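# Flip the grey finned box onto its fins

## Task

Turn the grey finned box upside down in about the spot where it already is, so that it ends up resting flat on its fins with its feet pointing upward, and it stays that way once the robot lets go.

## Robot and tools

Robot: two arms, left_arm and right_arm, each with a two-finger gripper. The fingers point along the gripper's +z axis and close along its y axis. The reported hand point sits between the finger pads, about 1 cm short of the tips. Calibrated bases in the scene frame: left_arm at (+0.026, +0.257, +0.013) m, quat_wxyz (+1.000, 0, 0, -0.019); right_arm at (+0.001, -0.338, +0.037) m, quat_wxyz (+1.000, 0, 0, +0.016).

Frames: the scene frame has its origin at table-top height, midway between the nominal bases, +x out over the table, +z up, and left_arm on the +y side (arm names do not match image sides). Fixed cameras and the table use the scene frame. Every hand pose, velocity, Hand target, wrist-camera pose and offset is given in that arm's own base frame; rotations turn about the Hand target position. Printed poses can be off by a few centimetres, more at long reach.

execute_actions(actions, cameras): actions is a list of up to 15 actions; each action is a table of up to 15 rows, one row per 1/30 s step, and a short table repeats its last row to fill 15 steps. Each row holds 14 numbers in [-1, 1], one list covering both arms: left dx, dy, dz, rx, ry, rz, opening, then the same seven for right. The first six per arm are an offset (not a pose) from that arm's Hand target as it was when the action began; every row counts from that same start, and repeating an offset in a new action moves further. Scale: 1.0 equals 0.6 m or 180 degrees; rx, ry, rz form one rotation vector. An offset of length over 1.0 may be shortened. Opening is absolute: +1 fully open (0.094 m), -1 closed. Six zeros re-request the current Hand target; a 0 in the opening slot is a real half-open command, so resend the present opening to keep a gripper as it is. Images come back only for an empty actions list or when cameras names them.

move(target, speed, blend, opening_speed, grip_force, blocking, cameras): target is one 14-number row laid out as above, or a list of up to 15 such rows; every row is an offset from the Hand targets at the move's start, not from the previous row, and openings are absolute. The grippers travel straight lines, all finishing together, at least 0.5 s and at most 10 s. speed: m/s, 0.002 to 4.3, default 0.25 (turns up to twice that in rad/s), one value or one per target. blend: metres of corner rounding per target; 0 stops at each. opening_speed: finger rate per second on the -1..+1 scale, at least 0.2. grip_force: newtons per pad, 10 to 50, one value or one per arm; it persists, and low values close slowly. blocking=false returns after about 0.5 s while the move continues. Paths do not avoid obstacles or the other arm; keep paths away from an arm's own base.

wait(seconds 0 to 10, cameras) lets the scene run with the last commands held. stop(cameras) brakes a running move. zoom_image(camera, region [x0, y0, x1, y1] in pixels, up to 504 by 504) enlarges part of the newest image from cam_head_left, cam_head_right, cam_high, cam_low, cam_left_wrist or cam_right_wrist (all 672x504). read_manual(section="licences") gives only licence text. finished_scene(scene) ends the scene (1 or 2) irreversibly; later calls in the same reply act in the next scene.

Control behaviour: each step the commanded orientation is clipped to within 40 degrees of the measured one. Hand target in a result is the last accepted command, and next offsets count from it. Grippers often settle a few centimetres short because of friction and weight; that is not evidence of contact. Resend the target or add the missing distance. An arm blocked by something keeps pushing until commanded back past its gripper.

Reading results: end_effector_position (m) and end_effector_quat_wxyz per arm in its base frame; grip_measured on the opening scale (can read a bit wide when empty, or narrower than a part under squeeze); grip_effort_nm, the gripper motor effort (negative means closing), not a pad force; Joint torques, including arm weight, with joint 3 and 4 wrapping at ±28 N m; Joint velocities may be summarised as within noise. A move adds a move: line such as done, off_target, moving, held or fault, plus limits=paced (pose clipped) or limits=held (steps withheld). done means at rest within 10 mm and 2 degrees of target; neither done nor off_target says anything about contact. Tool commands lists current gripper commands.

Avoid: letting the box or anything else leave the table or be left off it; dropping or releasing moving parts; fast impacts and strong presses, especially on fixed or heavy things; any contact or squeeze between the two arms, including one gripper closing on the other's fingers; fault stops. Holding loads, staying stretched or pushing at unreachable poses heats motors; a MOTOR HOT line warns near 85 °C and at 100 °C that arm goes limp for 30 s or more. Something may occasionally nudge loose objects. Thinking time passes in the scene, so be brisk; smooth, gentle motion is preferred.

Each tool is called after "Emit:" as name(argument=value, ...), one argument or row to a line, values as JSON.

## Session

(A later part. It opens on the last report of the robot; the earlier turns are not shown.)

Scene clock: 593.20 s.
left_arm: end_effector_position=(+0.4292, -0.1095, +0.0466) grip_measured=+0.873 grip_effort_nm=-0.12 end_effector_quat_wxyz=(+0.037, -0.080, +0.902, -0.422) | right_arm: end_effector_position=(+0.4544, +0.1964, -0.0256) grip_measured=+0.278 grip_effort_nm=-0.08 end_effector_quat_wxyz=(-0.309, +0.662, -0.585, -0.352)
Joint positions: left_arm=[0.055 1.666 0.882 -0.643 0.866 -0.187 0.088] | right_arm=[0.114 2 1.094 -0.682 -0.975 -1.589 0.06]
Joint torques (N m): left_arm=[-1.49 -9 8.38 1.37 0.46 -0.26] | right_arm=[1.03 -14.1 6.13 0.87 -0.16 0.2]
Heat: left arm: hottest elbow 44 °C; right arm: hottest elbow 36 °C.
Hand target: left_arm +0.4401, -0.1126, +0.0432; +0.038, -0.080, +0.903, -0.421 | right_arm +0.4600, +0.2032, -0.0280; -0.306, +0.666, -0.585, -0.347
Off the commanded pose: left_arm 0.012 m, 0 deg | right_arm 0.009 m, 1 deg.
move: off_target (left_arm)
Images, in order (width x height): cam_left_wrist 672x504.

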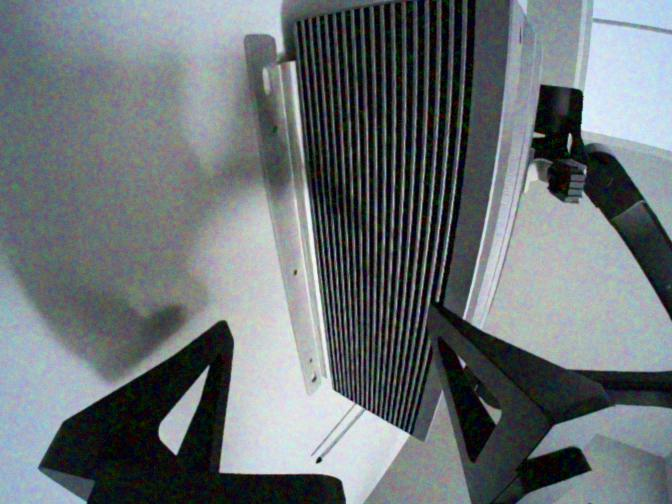

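Emit:
zoom_image(
  camera="cam_left_wrist",
  region=[380, 240, 500, 340],
)

Emit:
execute_actions(
  actions=[],
  cameras=["cam_high","cam_low","cam_head_left"],
)

Emit:
zoom_image(
  camera="cam_high",
  region=[250, 160, 450, 310],
)

Emit:
zoom_image(
  camera="cam_head_left",
  region=[220, 190, 440, 355],
)

Scaled by 4.200 from the camera's 672x504 image, which has a finer 960x720 frame.

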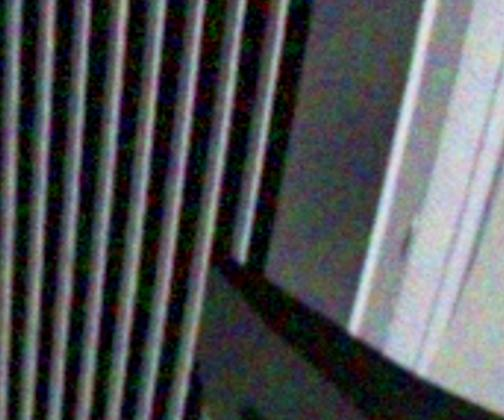

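Scene clock: 600.83 s.
left_arm: end_effector_position=(+0.4292, -0.1095, +0.0466) grip_measured=+0.873 grip_effort_nm=-0.12 end_effector_quat_wxyz=(+0.037, -0.080, +0.902, -0.422) | right_arm: end_effector_position=(+0.4544, +0.1964, -0.0256) grip_measured=+0.278 grip_effort_nm=-0.08 end_effector_quat_wxyz=(-0.309, +0.662, -0.585, -0.352)
Joint positions: left_arm=[0.055 1.666 0.882 -0.643 0.866 -0.188 0.088] | right_arm=[0.114 2 1.094 -0.682 -0.975 -1.589 0.06]
Joint velocities: within noise
Joint torques (N m): left_arm=[-1.55 -8.88 8.38 1.36 0.46 -0.25] | right_arm=[0.26 -14.15 5.85 0.85 -0.13 0.18]
Heat: left arm: hottest elbow 43 °C; right arm: hottest elbow 36 °C.
Hand target: left_arm +0.4401, -0.1126, +0.0432; +0.037, -0.080, +0.903, -0.421 | right_arm +0.4600, +0.2032, -0.0280; -0.306, +0.666, -0.585, -0.347
Tool commands: left_gripper/opening=+0.87 right_gripper/opening=+0.277
Off the commanded pose: left_arm 0.012 m, 0 deg | right_arm 0.009 m, 1 deg.
Images, in order (width x height): cam_head_left 672x504, cam_high 672x504, cam_low 672x504.

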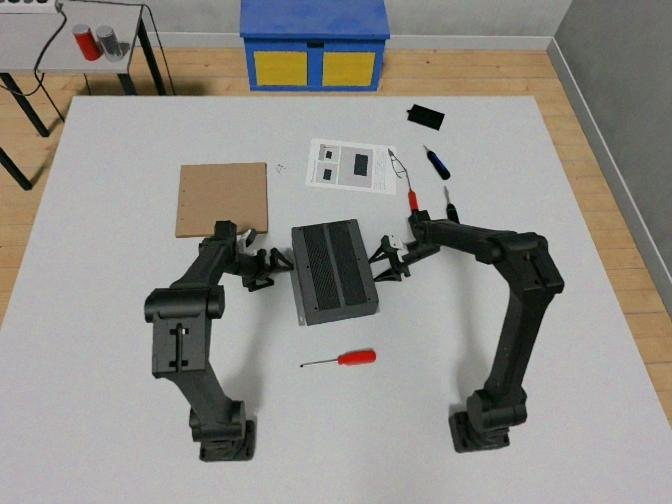

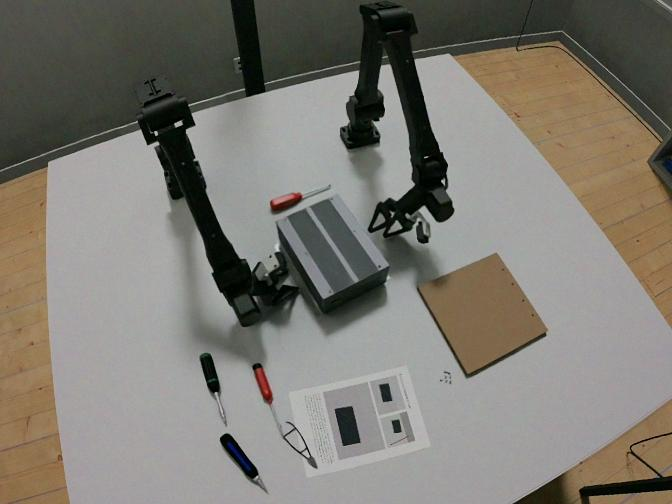

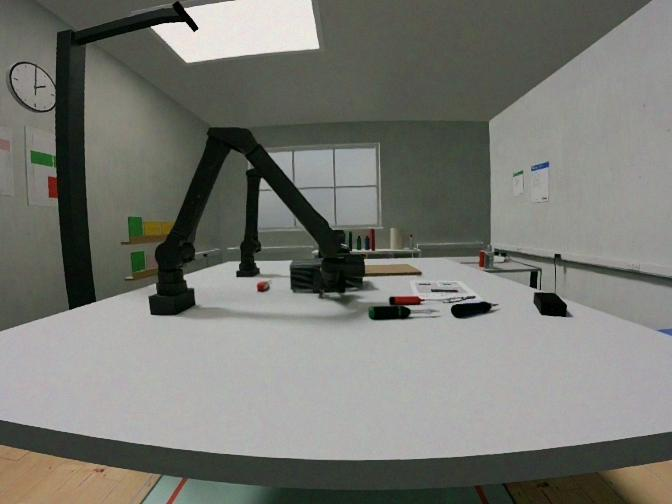

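Scaled by 2.520.

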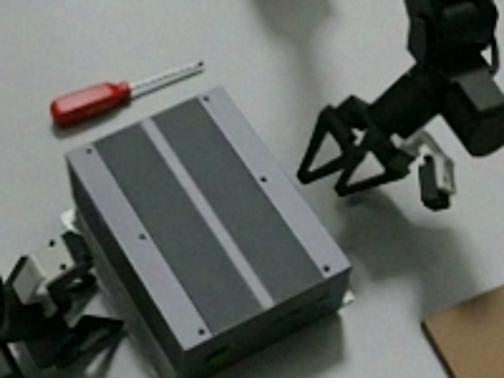

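Scaled by 2.291.

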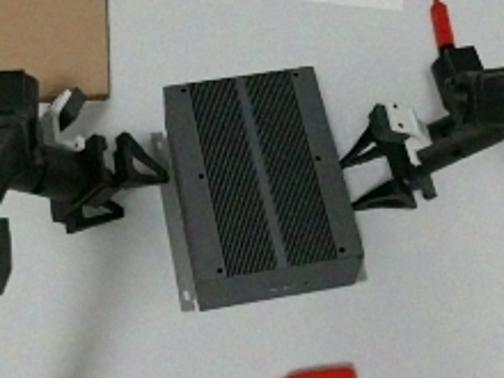

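Emit:
move(
  target=[0.003,-0.0165,0,0,0,0,0.87,0,0,0,0,0,0,0.277],
  speed=0.03,
  cameras=["cam_left_wrist","cam_head_left"],
)

Emit:
zoom_image(
  camera="cam_left_wrist",
  region=[380, 240, 500, 340],
)

Emit:
zoom_image(
  camera="cam_head_left",
  region=[220, 190, 440, 355],
)

Scene clock: 611.03 s.
left_arm: end_effector_position=(+0.4318, -0.1191, +0.0469) grip_measured=+0.873 grip_effort_nm=-0.11 end_effector_quat_wxyz=(+0.038, -0.079, +0.902, -0.422) | right_arm: end_effector_position=(+0.4544, +0.1964, -0.0256) grip_measured=+0.278 grip_effort_nm=-0.08 end_effector_quat_wxyz=(-0.309, +0.662, -0.585, -0.352)
Joint positions: left_arm=[0.031 1.666 0.882 -0.615 0.862 -0.223 0.088] | right_arm=[0.114 2 1.094 -0.682 -0.975 -1.589 0.06]
Joint torques (N m): left_arm=[-1.55 -9 8.25 1.46 0.45 -0.27] | right_arm=[0.56 -14.15 5.96 0.79 -0.21 0.19]
Heat: left arm: hottest elbow 43 °C; right arm: hottest elbow 35 °C.
Hand target: left_arm +0.4419, -0.1225, +0.0432; +0.038, -0.080, +0.903, -0.421 | right_arm +0.4600, +0.2032, -0.0280; -0.306, +0.666, -0.585, -0.347
Off the commanded pose: left_arm 0.011 m, 0 deg | right_arm 0.009 m, 1 deg.
move: off_target (left_arm)
Images, in order (width x height): cam_head_left 672x504, cam_left_wrist 672x504.

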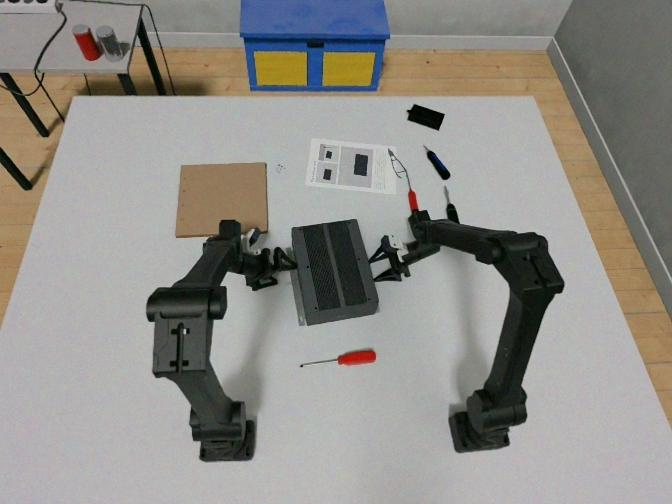

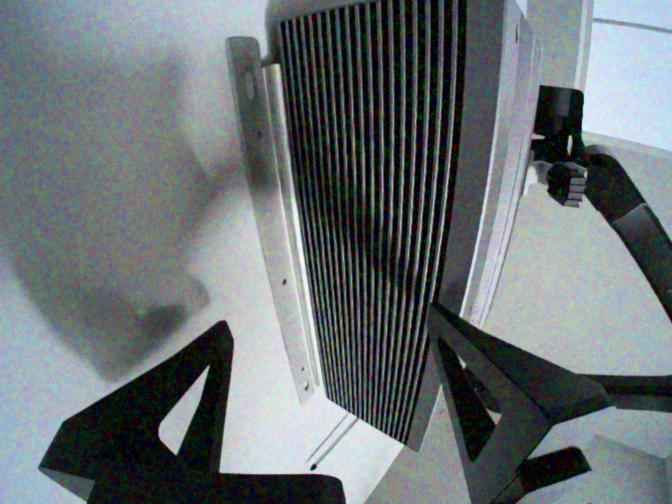

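Scaled by 4.200 from the camera's 672x504 image, which has a finer 960x720 frame.

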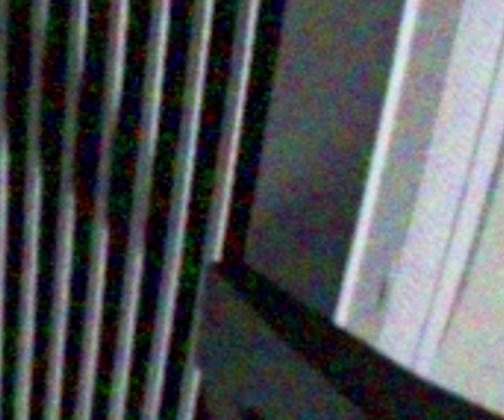

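Scaled by 2.291.

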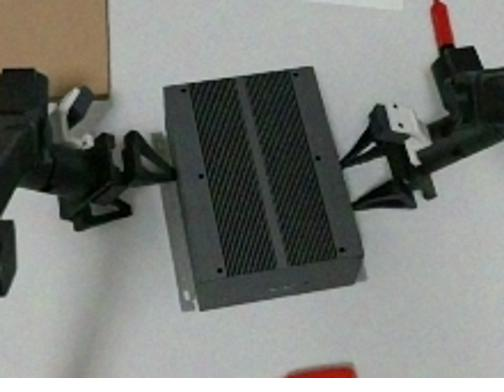

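Emit:
move(
  target=[0.0025,-0.0135,0,0,0,0,0.87,0,0,0,0,0,0,0.277],
  speed=0.03,
  cameras=["cam_left_wrist","cam_head_left"],
)

Emit:
zoom_image(
  camera="cam_left_wrist",
  region=[380, 240, 500, 340],
)

Emit:
zoom_image(
  camera="cam_head_left",
  region=[220, 190, 440, 355],
)

Scene clock: 623.97 s.
left_arm: end_effector_position=(+0.4345, -0.1218, +0.0458) grip_measured=+0.872 grip_effort_nm=-0.10 end_effector_quat_wxyz=(+0.039, -0.084, +0.903, -0.419) | right_arm: end_effector_position=(+0.4544, +0.1964, -0.0256) grip_measured=+0.278 grip_effort_nm=-0.09 end_effector_quat_wxyz=(-0.309, +0.662, -0.585, -0.352)
Joint positions: left_arm=[0.023 1.667 0.882 -0.595 0.853 -0.249 0.088] | right_arm=[0.114 2 1.094 -0.682 -0.975 -1.589 0.06]
Joint torques (N m): left_arm=[-2.37 -9.23 8.2 1.59 0.68 -0.3] | right_arm=[-0.09 -13.74 5.91 0.83 -0.18 0.23]
Heat: left arm: hottest elbow 43 °C; right arm: hottest elbow 35 °C.
Hand target: left_arm +0.4435, -0.1306, +0.0432; +0.038, -0.080, +0.903, -0.421 | right_arm +0.4600, +0.2032, -0.0280; -0.306, +0.666, -0.585, -0.347
Off the commanded pose: left_arm 0.013 m, 1 deg | right_arm 0.009 m, 1 deg.
move: off_target (left_arm)
Images, in order (width x height): cam_head_left 672x504, cam_left_wrist 672x504.

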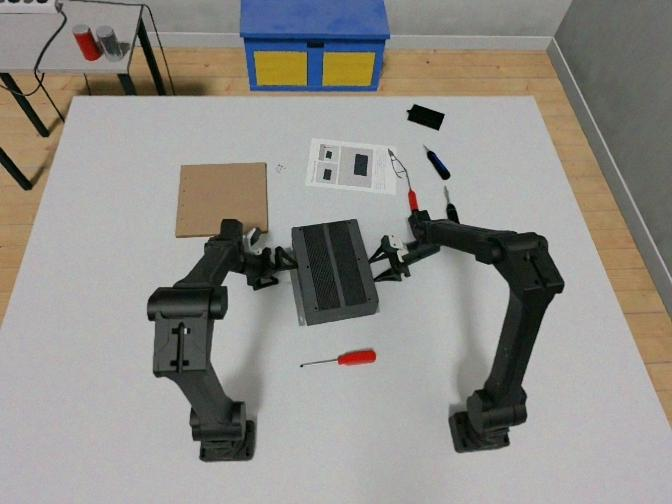

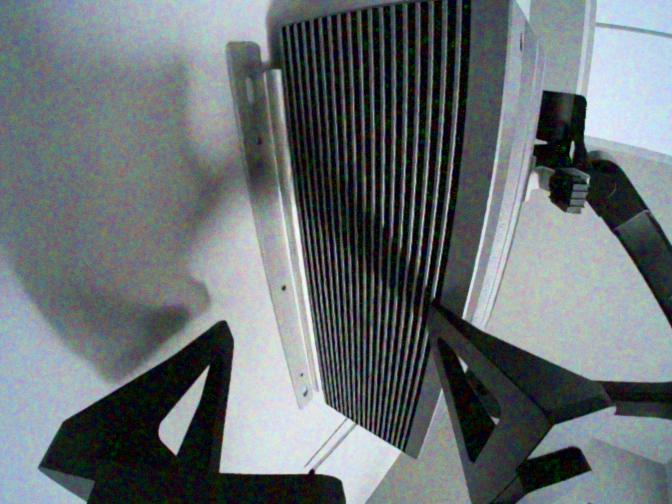

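Scaled by 4.200 from the camera's 672x504 image, which has a finer 960x720 frame.

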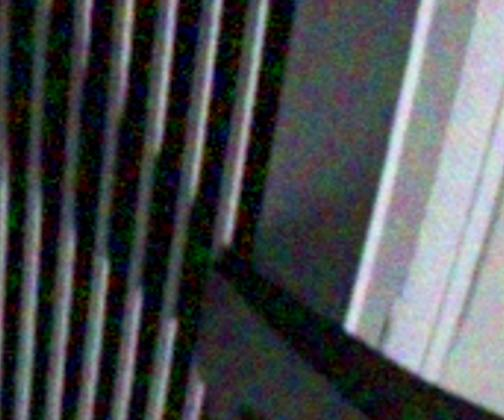

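Scaled by 2.291.

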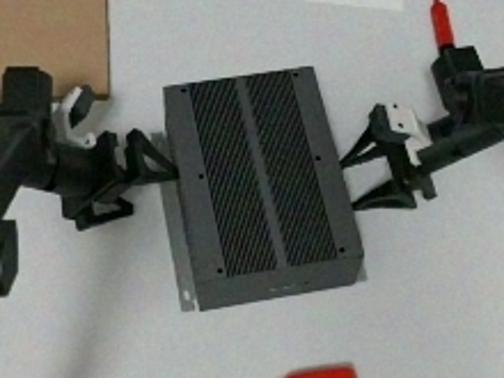

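Emit:
move(
  target=[0.002,-0.0135,0,0,0,0,0.87,0,0,0,0,0,0,0.277],
  speed=0.03,
  cameras=["cam_left_wrist","cam_right_wrist"],
)

Emit:
zoom_image(
  camera="cam_right_wrist",
  region=[220, 220, 460, 400],
)

Scene clock: 632.20 s.
left_arm: end_effector_position=(+0.4373, -0.1215, +0.0459) grip_measured=+0.872 grip_effort_nm=-0.09 end_effector_quat_wxyz=(+0.042, -0.091, +0.903, -0.418) | right_arm: end_effector_position=(+0.4544, +0.1964, -0.0256) grip_measured=+0.278 grip_effort_nm=-0.08 end_effector_quat_wxyz=(-0.309, +0.662, -0.585, -0.352)
Joint positions: left_arm=[0.022 1.667 0.882 -0.58 0.85 -0.272 0.088] | right_arm=[0.114 2 1.094 -0.682 -0.975 -1.589 0.06]
Joint torques (N m): left_arm=[-4.25 -9.35 8.12 1.85 0.65 -0.32] | right_arm=[0.44 -13.63 5.96 0.79 -0.2 0.17]
Heat: left arm: hottest elbow 43 °C; right arm: hottest elbow 35 °C.
Hand target: left_arm +0.4447, -0.1387, +0.0432; +0.038, -0.080, +0.903, -0.421 | right_arm +0.4600, +0.2032, -0.0280; -0.306, +0.666, -0.585, -0.347
Off the commanded pose: left_arm 0.019 m, 1 deg | right_arm 0.009 m, 1 deg.
move: off_target (left_arm)
Images, in order (width x height): cam_left_wrist 672x504, cam_right_wrist 672x504.

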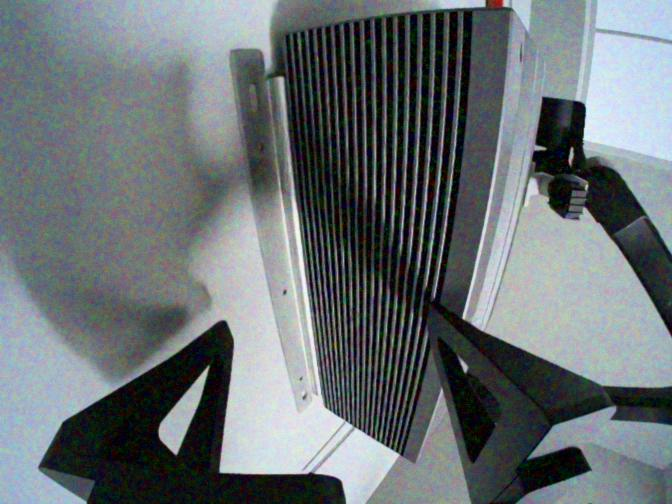

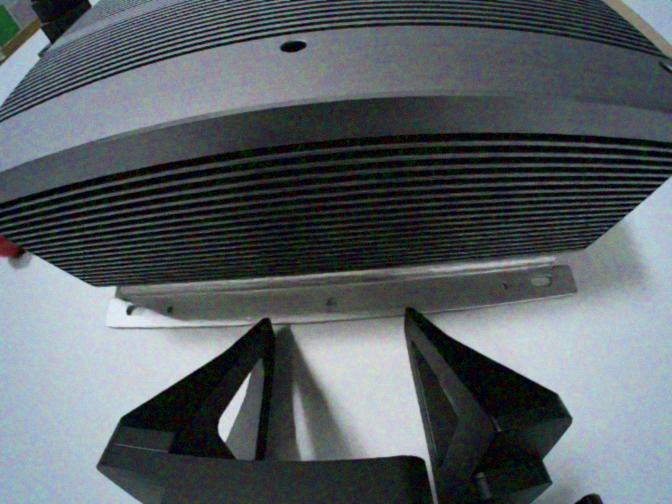

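Scaled by 2.100 from the camera's 672x504 image, which has a finer 960x720 frame.

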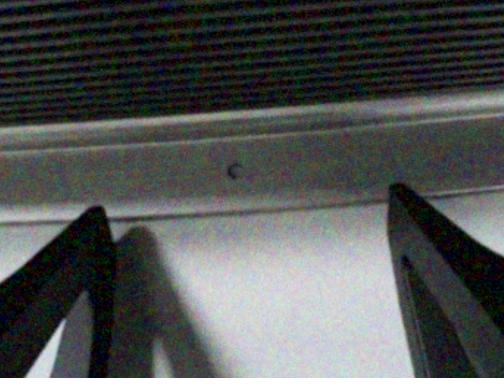

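Emit:
move(
  target=[0.003,-0.025,0,0,0,0,0.87,0,0,0,0,0,0,0.277],
  speed=0.03,
  cameras=["cam_right_wrist"],
)

Emit:
zoom_image(
  camera="cam_right_wrist",
  region=[220, 220, 460, 400],
)

Scene clock: 644.63 s.
left_arm: end_effector_position=(+0.4420, -0.1259, +0.0461) grip_measured=+0.872 grip_effort_nm=-0.07 end_effector_quat_wxyz=(+0.045, -0.099, +0.902, -0.417) | right_arm: end_effector_position=(+0.4546, +0.1963, -0.0253) grip_measured=+0.278 grip_effort_nm=-0.08 end_effector_quat_wxyz=(-0.309, +0.661, -0.586, -0.352)
Joint positions: left_arm=[0.01 1.667 0.882 -0.547 0.841 -0.316 0.088] | right_arm=[0.114 1.999 1.094 -0.682 -0.974 -1.585 0.06]
Joint torques (N m): left_arm=[-5.95 -9.47 7.91 2.21 0.67 -0.4] | right_arm=[0.56 -13.63 5.91 0.85 -0.22 0.15]
Heat: left arm: hottest elbow 42 °C; right arm: hottest elbow 35 °C.
Hand target: left_arm +0.4464, -0.1538, +0.0432; +0.038, -0.079, +0.903, -0.421 | right_arm +0.4600, +0.2032, -0.0280; -0.306, +0.666, -0.585, -0.347
Off the commanded pose: left_arm 0.028 m, 2 deg | right_arm 0.009 m, 1 deg.
move: off_target (left_arm)
Images, in order (width x height): cam_right_wrist 672x504.

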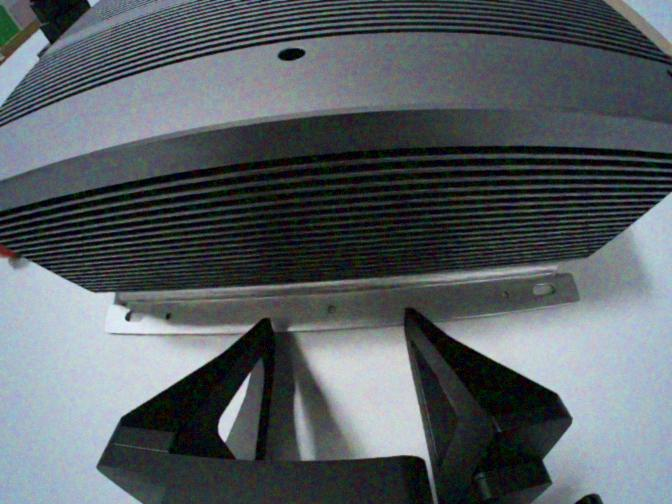

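Scaled by 2.100 from the camera's 672x504 image, which has a finer 960x720 frame.

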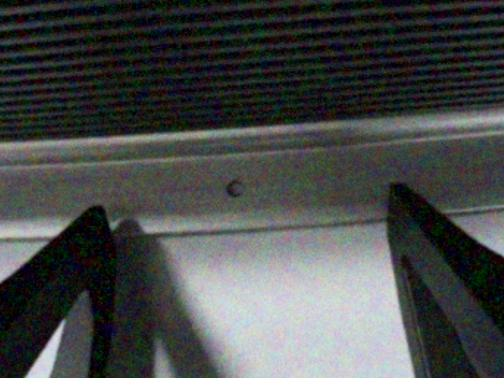

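Emit:
move(
  target=[0.002,-0.012,0,0,0,0,0.87,0,0,0,0,0,0,0.277],
  speed=0.02,
  cameras=["cam_right_wrist"],
)

Emit:
zoom_image(
  camera="cam_right_wrist",
  region=[220, 220, 460, 400],
)

Scene clock: 657.43 s.
left_arm: end_effector_position=(+0.4446, -0.1265, +0.0462) grip_measured=+0.872 grip_effort_nm=-0.06 end_effector_quat_wxyz=(+0.047, -0.105, +0.902, -0.416) | right_arm: end_effector_position=(+0.4549, +0.1960, -0.0250) grip_measured=+0.278 grip_effort_nm=-0.07 end_effector_quat_wxyz=(-0.308, +0.661, -0.588, -0.350)
Joint positions: left_arm=[0.007 1.667 0.882 -0.532 0.836 -0.338 0.088] | right_arm=[0.114 1.997 1.094 -0.682 -0.97 -1.581 0.06]
Joint torques (N m): left_arm=[-7.12 -9.58 7.8 2.33 0.69 -0.41] | right_arm=[0.85 -13.98 6.01 0.77 -0.37 0.08]
Heat: left arm: hottest elbow 42 °C; right arm: hottest elbow 35 °C.
Hand target: left_arm +0.4477, -0.1609, +0.0432; +0.038, -0.080, +0.903, -0.421 | right_arm +0.4600, +0.2032, -0.0279; -0.306, +0.666, -0.585, -0.347
Off the commanded pose: left_arm 0.035 m, 3 deg | right_arm 0.009 m, 1 deg.
move: off_target (left_arm)
Images, in order (width x height): cam_right_wrist 672x504.

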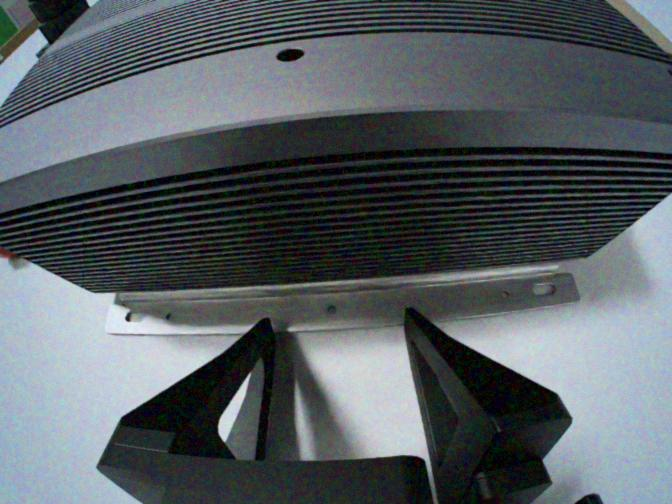

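Scaled by 2.100 from the camera's 672x504 image, which has a finer 960x720 frame.

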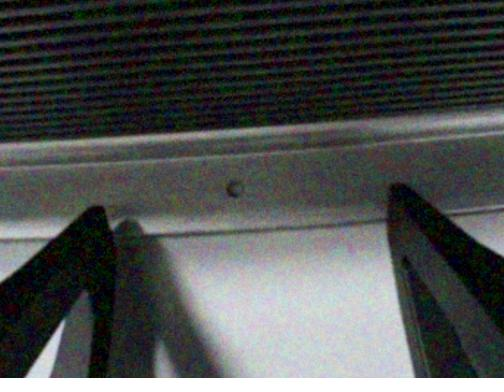

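Emit:
move(
  target=[0,-0.008,0.04,0,0,0,0.87,0,0,0,0,0,0,0.277],
  speed=0.03,
  cameras=["cam_right_wrist","cam_left_wrist"],
)

Emit:
zoom_image(
  camera="cam_left_wrist",
  region=[380, 240, 500, 340],
)

Scene clock: 664.67 s.
left_arm: end_effector_position=(+0.4424, -0.1265, +0.0472) grip_measured=+0.871 grip_effort_nm=-0.05 end_effector_quat_wxyz=(+0.038, -0.122, +0.904, -0.408) | right_arm: end_effector_position=(+0.4549, +0.1960, -0.0250) grip_measured=+0.278 grip_effort_nm=-0.08 end_effector_quat_wxyz=(-0.308, +0.661, -0.588, -0.350)
Joint positions: left_arm=[0.002 1.657 0.882 -0.548 0.816 -0.373 0.088] | right_arm=[0.114 1.997 1.094 -0.682 -0.97 -1.581 0.06]
Joint torques (N m): left_arm=[-7.53 -12.34 9.21 0.8 1.38 -0.18] | right_arm=[0.62 -14.45 6.09 0.92 -0.4 0.1]
Heat: left arm: hottest elbow 42 °C; right arm: hottest elbow 35 °C.
Hand target: left_arm +0.4476, -0.1658, +0.0672; +0.038, -0.080, +0.903, -0.421 | right_arm +0.4600, +0.2032, -0.0279; -0.306, +0.666, -0.585, -0.347
Off the commanded pose: left_arm 0.044 m, 5 deg | right_arm 0.009 m, 1 deg.
move: off_target (left_arm)
Images, in order (width x height): cam_left_wrist 672x504, cam_right_wrist 672x504.

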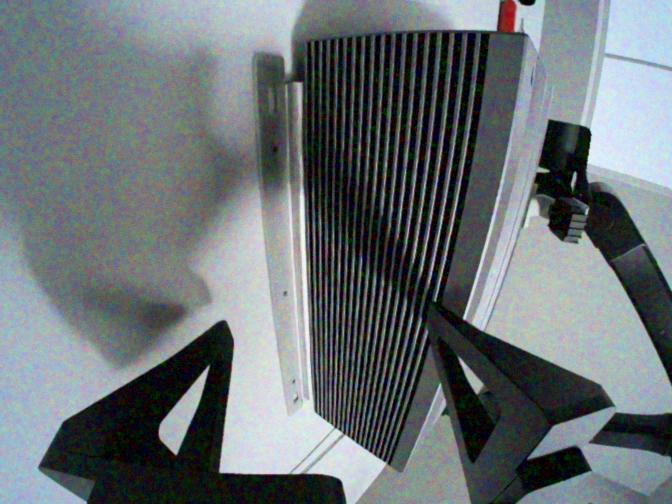

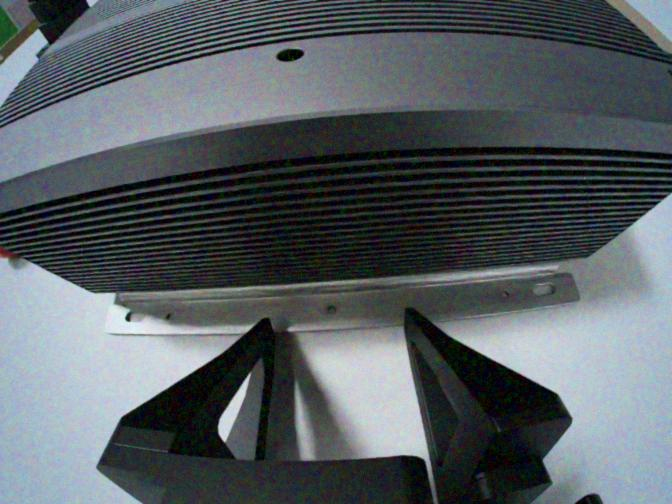

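Scaled by 4.200 from the camera's 672x504 image, which has a finer 960x720 frame.

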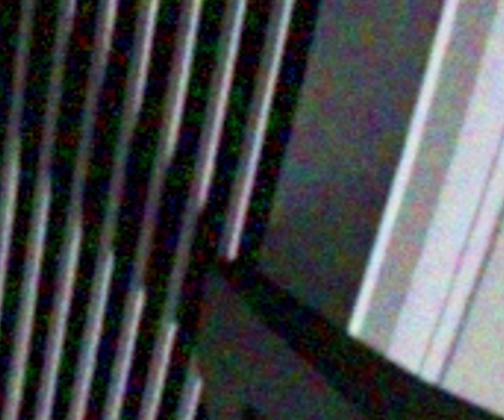

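Emit:
move(
  target=[0,-0.008,0.04,0,0,0,0.87,0,0,0,0,0,0,0.277],
  speed=0.03,
  cameras=["cam_right_wrist","cam_left_wrist"],
)

Emit:
zoom_image(
  camera="cam_left_wrist",
  region=[380, 240, 500, 340],
)

Scene clock: 673.20 s.
left_arm: end_effector_position=(+0.4328, -0.1274, +0.0491) grip_measured=+0.871 grip_effort_nm=-0.02 end_effector_quat_wxyz=(+0.017, -0.138, +0.908, -0.395) | right_arm: end_effector_position=(+0.4549, +0.1960, -0.0250) grip_measured=+0.278 grip_effort_nm=-0.08 end_effector_quat_wxyz=(-0.308, +0.661, -0.588, -0.350)
Joint positions: left_arm=[-0.007 1.64 0.882 -0.604 0.792 -0.395 0.088] | right_arm=[0.114 1.997 1.094 -0.682 -0.97 -1.581 0.06]
Joint torques (N m): left_arm=[-7.65 -14.56 10.67 0.77 2.31 -0.11] | right_arm=[1.03 -14.33 5.91 0.91 -0.36 0.12]
Heat: left arm: hottest elbow 42 °C; right arm: hottest elbow 35 °C.
Hand target: left_arm +0.4477, -0.1705, +0.0911; +0.037, -0.080, +0.903, -0.421 | right_arm +0.4600, +0.2032, -0.0279; -0.306, +0.666, -0.585, -0.347
Off the commanded pose: left_arm 0.062 m, 8 deg | right_arm 0.009 m, 1 deg.
move: off_target (left_arm)
Images, in order (width x height): cam_left_wrist 672x504, cam_right_wrist 672x504.

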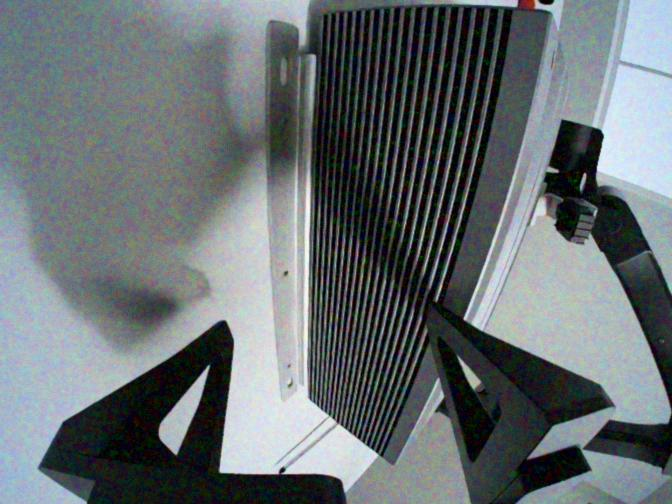

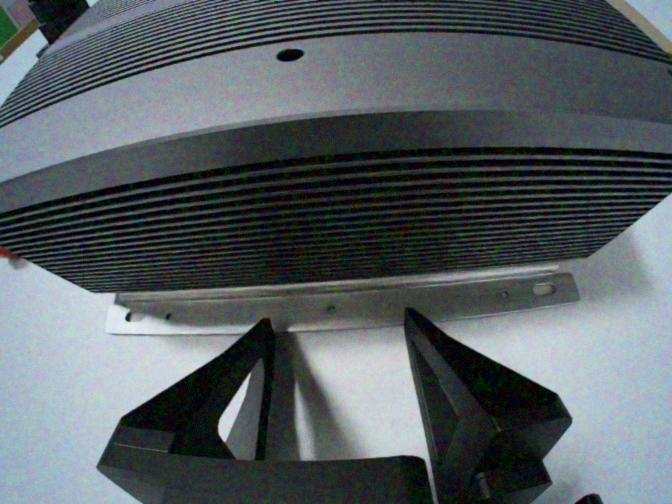

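Scaled by 4.200 from the camera's 672x504 image, which has a finer 960x720 frame.

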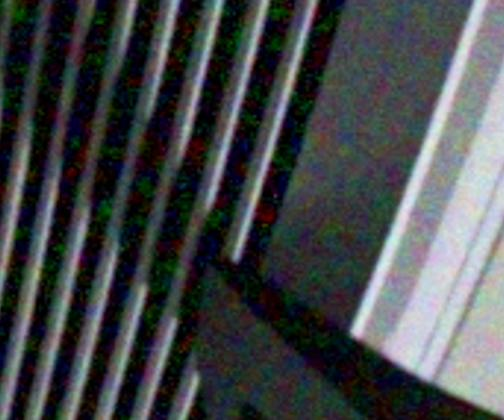

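Emit:
move(
  target=[0,-0.012,0.035,0,0,0,0.87,0,0,0,0,0,0,0.277],
  speed=0.03,
  cameras=["cam_right_wrist","cam_left_wrist"],
)

Emit:
zoom_image(
  camera="cam_left_wrist",
  region=[380, 240, 500, 340],
)

Scene clock: 682.90 s.
left_arm: end_effector_position=(+0.4318, -0.1798, +0.1017) grip_measured=+0.870 grip_effort_nm=0.01 end_effector_quat_wxyz=(+0.022, -0.077, +0.904, -0.419) | right_arm: end_effector_position=(+0.4561, +0.1933, -0.0251) grip_measured=+0.278 grip_effort_nm=-0.08 end_effector_quat_wxyz=(-0.308, +0.660, -0.590, -0.348)
Joint positions: left_arm=[-0.115 1.562 0.934 -0.655 0.83 -0.412 0.088] | right_arm=[0.109 1.996 1.094 -0.682 -0.966 -1.58 0.06]
Joint torques (N m): left_arm=[-0.15 -10.4 9.76 1.44 0.42 -0.29] | right_arm=[0.62 -13.45 6.09 0.98 -0.5 0.09]
Heat: left arm: hottest elbow 43 °C; right arm: hottest elbow 35 °C.
Hand target: left_arm +0.4476, -0.1777, +0.1122; +0.038, -0.080, +0.903, -0.421 | right_arm +0.4600, +0.2031, -0.0280; -0.306, +0.666, -0.586, -0.347
Off the commanded pose: left_arm 0.019 m, 2 deg | right_arm 0.011 m, 1 deg.
move: off_target (left_arm, right_arm)
Images, in order (width x height): cam_left_wrist 672x504, cam_right_wrist 672x504.

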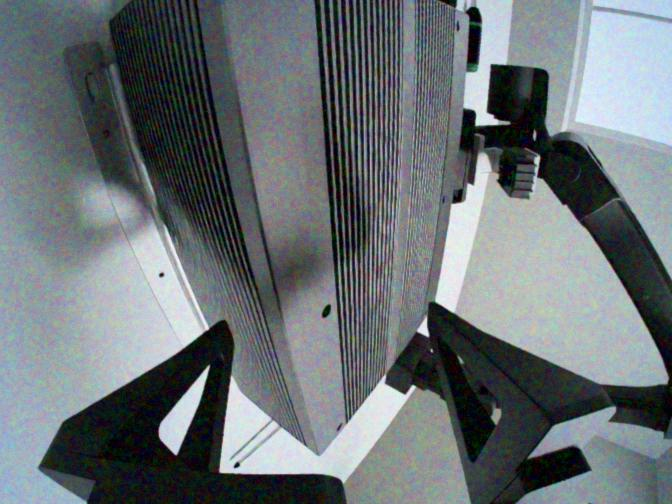

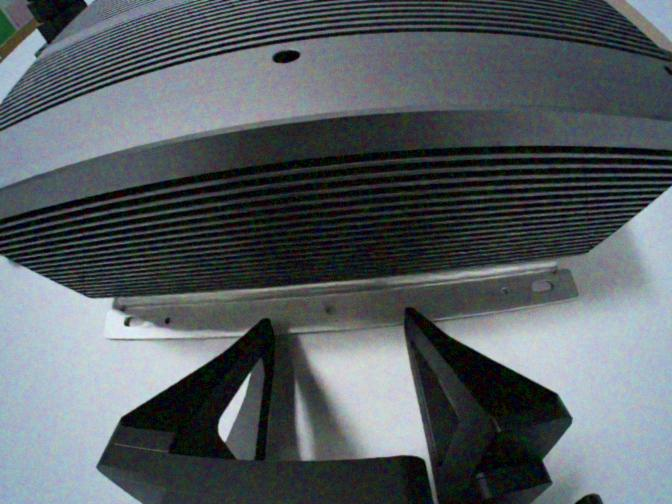

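Scaled by 4.200 from the camera's 672x504 image, which has a finer 960x720 frame.

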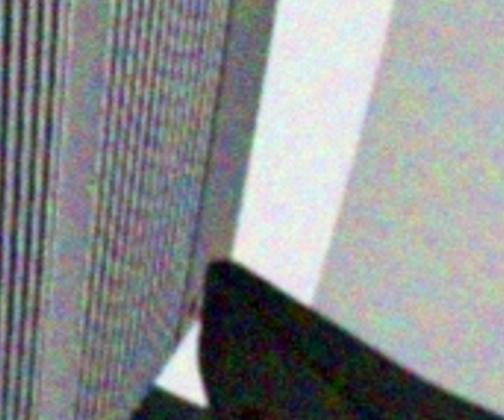

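Emit:
move(
  target=[
    [-0.005,0.15,0,0,0,0,0.5,0,0,0,0,0,0,0.277],
    [-0.005,0.15,-0.125,0,0,0,0.277,0,0,0,0,0,0,0.277],
  ],
  speed=0.08,
  cameras=["cam_right_wrist","cam_left_wrist","cam_head_left"],
)

Scene clock: 797.17 s.
left_arm: end_effector_position=(+0.4449, -0.0901, +0.0475) grip_measured=+0.280 grip_effort_nm=-0.11 end_effector_quat_wxyz=(+0.041, -0.079, +0.903, -0.420) | right_arm: end_effector_position=(+0.4561, +0.1933, -0.0251) grip_measured=+0.278 grip_effort_nm=-0.08 end_effector_quat_wxyz=(-0.308, +0.660, -0.590, -0.348)
Joint positions: left_arm=[0.098 1.702 0.94 -0.706 0.867 -0.123 0.06] | right_arm=[0.109 1.996 1.094 -0.682 -0.966 -1.58 0.06]
Joint torques (N m): left_arm=[-0.32 -9.88 6.2 1.26 0.72 0.01] | right_arm=[0.73 -13.74 5.91 0.77 -0.54 0.04]
Heat: left arm: hottest elbow 43 °C; right arm: hottest elbow 35 °C.
Hand target: left_arm +0.4446, -0.0877, +0.0371; +0.038, -0.080, +0.903, -0.421 | right_arm +0.4600, +0.2031, -0.0280; -0.306, +0.666, -0.586, -0.347
Off the commanded pose: left_arm 0.011 m, 0 deg | right_arm 0.011 m, 1 deg.
move: off_target (left_arm, right_arm); target 2's new opening was sent with left_arm's hand 0.011 m and 0 deg from that target
Images, in order (width x height): cam_head_left 672x504, cam_left_wrist 672x504, cam_right_wrist 672x504.

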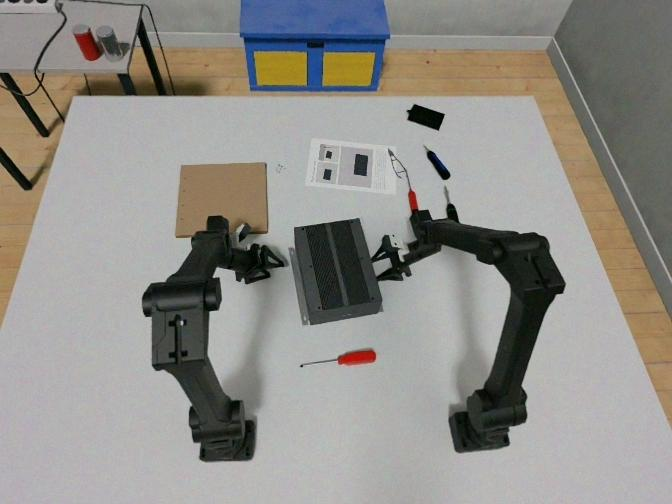

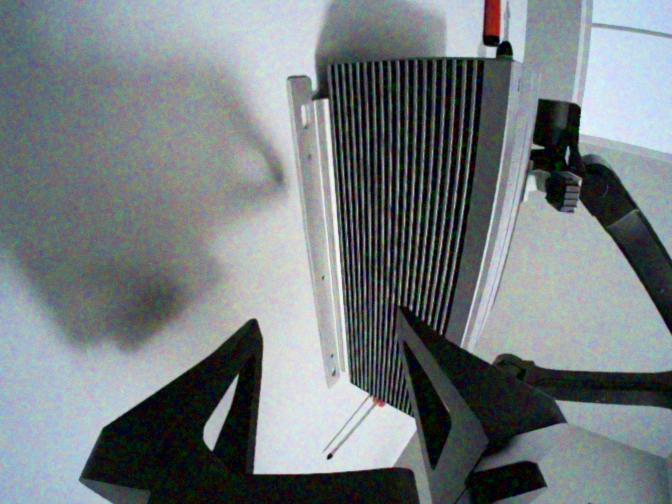

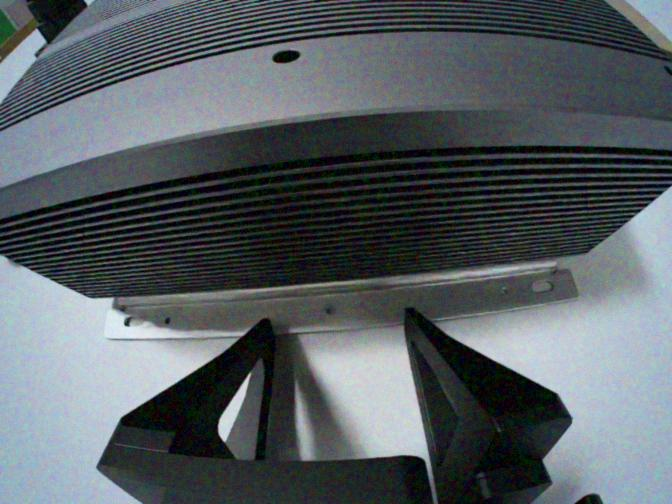

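Emit:
move(
  target=[0.003,-0.06,-0.015,0,0,0,0.277,0,0,0,0,0,0,0.277],
  speed=0.05,
  cameras=["cam_left_wrist"],
)

Scene clock: 806.10 s.
left_arm: end_effector_position=(+0.4496, -0.1203, +0.0414) grip_measured=+0.280 grip_effort_nm=-0.11 end_effector_quat_wxyz=(+0.051, -0.072, +0.902, -0.423) | right_arm: end_effector_position=(+0.4561, +0.1933, -0.0251) grip_measured=+0.278 grip_effort_nm=-0.08 end_effector_quat_wxyz=(-0.308, +0.660, -0.590, -0.348)
Joint positions: left_arm=[0.027 1.705 0.913 -0.574 0.861 -0.227 0.06] | right_arm=[0.109 1.996 1.094 -0.682 -0.966 -1.58 0.06]
Joint torques (N m): left_arm=[-1.55 -9.58 6 1.52 0.45 -0.27] | right_arm=[1.08 -13.8 5.85 0.79 -0.52 0.04]
Heat: left arm: hottest elbow 42 °C; right arm: hottest elbow 35 °C.
Hand target: left_arm +0.4465, -0.1237, +0.0281; +0.037, -0.080, +0.903, -0.421 | right_arm +0.4600, +0.2031, -0.0280; -0.306, +0.666, -0.586, -0.347
Off the commanded pose: left_arm 0.014 m, 2 deg | right_arm 0.011 m, 1 deg.
move: off_target (left_arm, right_arm)
Images, in order (width x height): cam_left_wrist 672x504.

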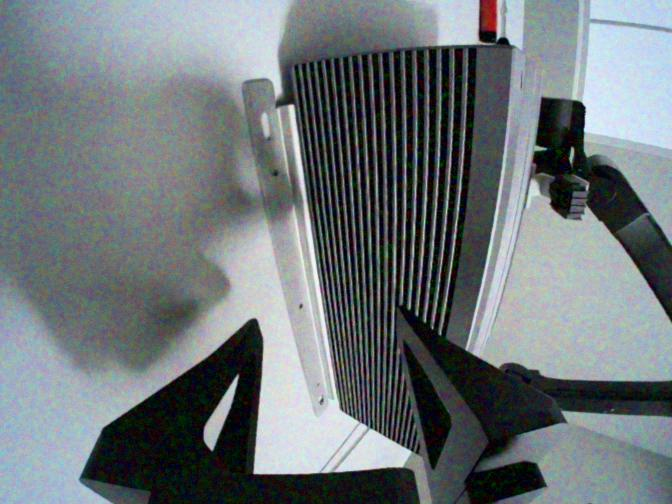

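Emit:
move(
  target=[
    [0.002,-0.05,0.01,0,0,0,0.277,0,0.025,0,0,0,0,0.277],
    [0.004,-0.083,0.02,0,0,0,0.277,0,0.05,0,0,0,0,0.277],
  ],
  speed=0.03,
  cameras=["cam_right_wrist","cam_left_wrist"],
)

Emit:
zoom_image(
  camera="cam_left_wrist",
  region=[350, 240, 500, 365],
)

Scene clock: 814.60 s.
left_arm: end_effector_position=(+0.4518, -0.1375, +0.0397) grip_measured=+0.279 grip_effort_nm=-0.07 end_effector_quat_wxyz=(+0.045, -0.108, +0.902, -0.415) | right_arm: end_effector_position=(+0.4637, +0.1943, -0.0240) grip_measured=+0.278 grip_effort_nm=-0.08 end_effector_quat_wxyz=(-0.308, +0.642, -0.612, -0.345)
Joint positions: left_arm=[-0.02 1.694 0.894 -0.494 0.828 -0.382 0.06] | right_arm=[0.11 1.989 1.089 -0.629 -0.96 -1.488 0.06]
Joint torques (N m): left_arm=[-7.24 -11.28 6.75 2.43 0.71 -0.38] | right_arm=[5.6 -13.8 5.79 2.4 -0.76 0.16]
Heat: left arm: hottest elbow 42 °C; right arm: hottest elbow 35 °C.
Hand target: left_arm +0.4488, -0.1735, +0.0401; +0.037, -0.080, +0.903, -0.421 | right_arm +0.4601, +0.2331, -0.0279; -0.306, +0.666, -0.585, -0.347
Off the commanded pose: left_arm 0.036 m, 3 deg | right_arm 0.039 m, 4 deg.
move: off_target (left_arm, right_arm)
Images, in order (width x height): cam_left_wrist 672x504, cam_right_wrist 672x504.

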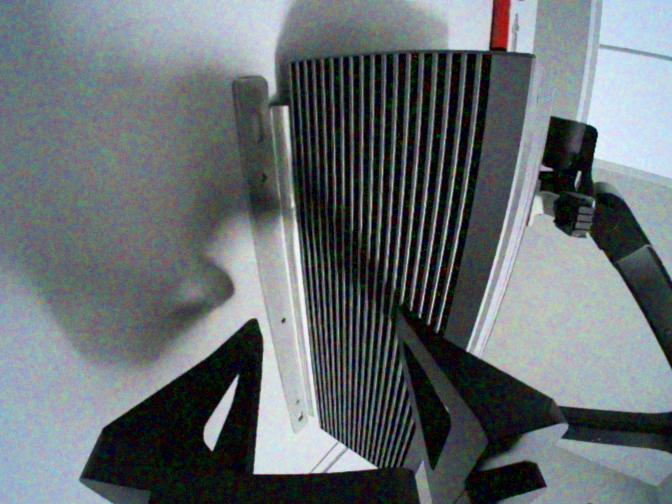

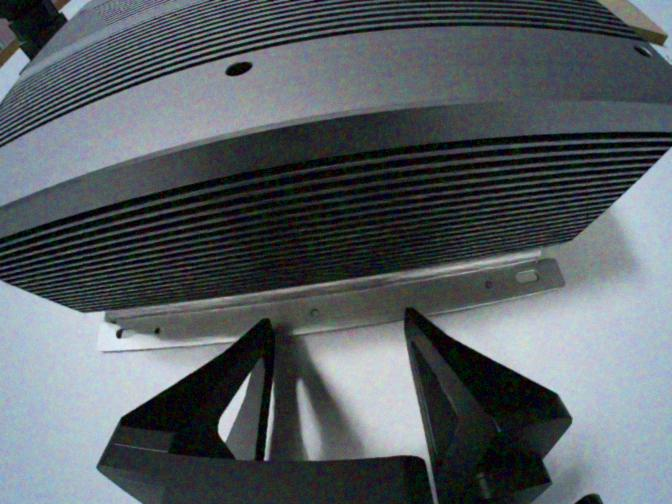

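Scaled by 3.360 from the camera's 672x504 image, which has a finer 960x720 frame.

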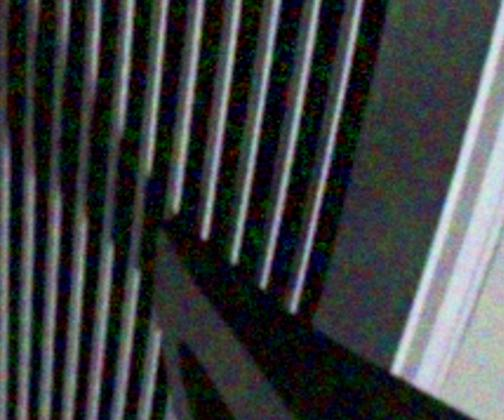

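Emit:
move(
  target=[0.002,-0.045,0.01,0,0,0,0.277,0,0.03,0,0,0,0,0.277],
  speed=0.03,
  cameras=["cam_right_wrist","cam_left_wrist"],
)

Scene clock: 821.00 s.
left_arm: end_effector_position=(+0.4597, -0.1387, +0.0410) grip_measured=+0.278 grip_effort_nm=-0.03 end_effector_quat_wxyz=(+0.055, -0.135, +0.903, -0.404) | right_arm: end_effector_position=(+0.4661, +0.1941, -0.0240) grip_measured=+0.278 grip_effort_nm=-0.08 end_effector_quat_wxyz=(-0.309, +0.636, -0.622, -0.338)
Joint positions: left_arm=[-0.033 1.682 0.889 -0.444 0.786 -0.469 0.06] | right_arm=[0.112 1.98 1.076 -0.59 -0.948 -1.441 0.06]
Joint torques (N m): left_arm=[-10.99 -11.34 6.95 2.26 1.62 -0.27] | right_arm=[8.18 -13.51 6.08 2.59 -1.08 0.24]
Heat: left arm: hottest elbow 41 °C; right arm: hottest elbow 35 °C.
Hand target: left_arm +0.4500, -0.2004, +0.0460; +0.038, -0.080, +0.903, -0.421 | right_arm +0.4601, +0.2511, -0.0279; -0.306, +0.666, -0.585, -0.347
Off the commanded pose: left_arm 0.063 m, 7 deg | right_arm 0.057 m, 6 deg.
move: off_target (left_arm, right_arm)
Images, in order (width x height): cam_left_wrist 672x504, cam_right_wrist 672x504.

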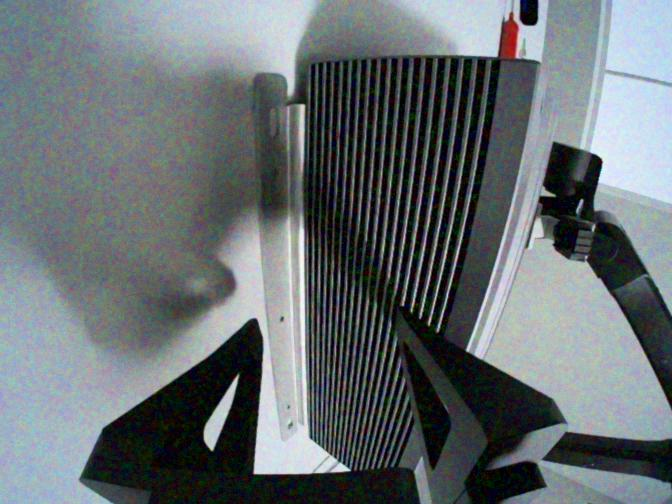

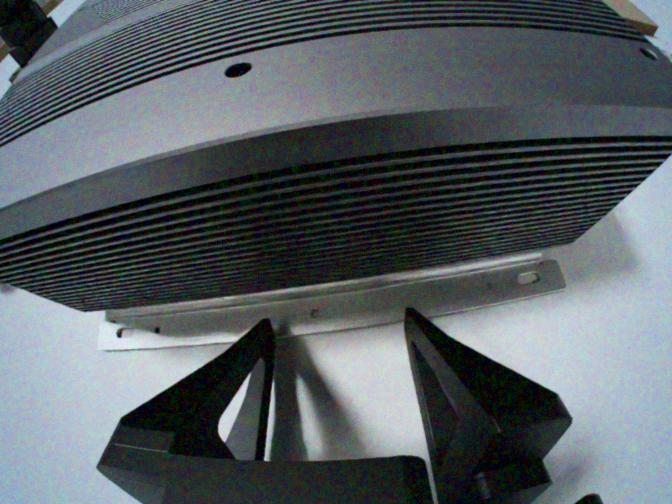

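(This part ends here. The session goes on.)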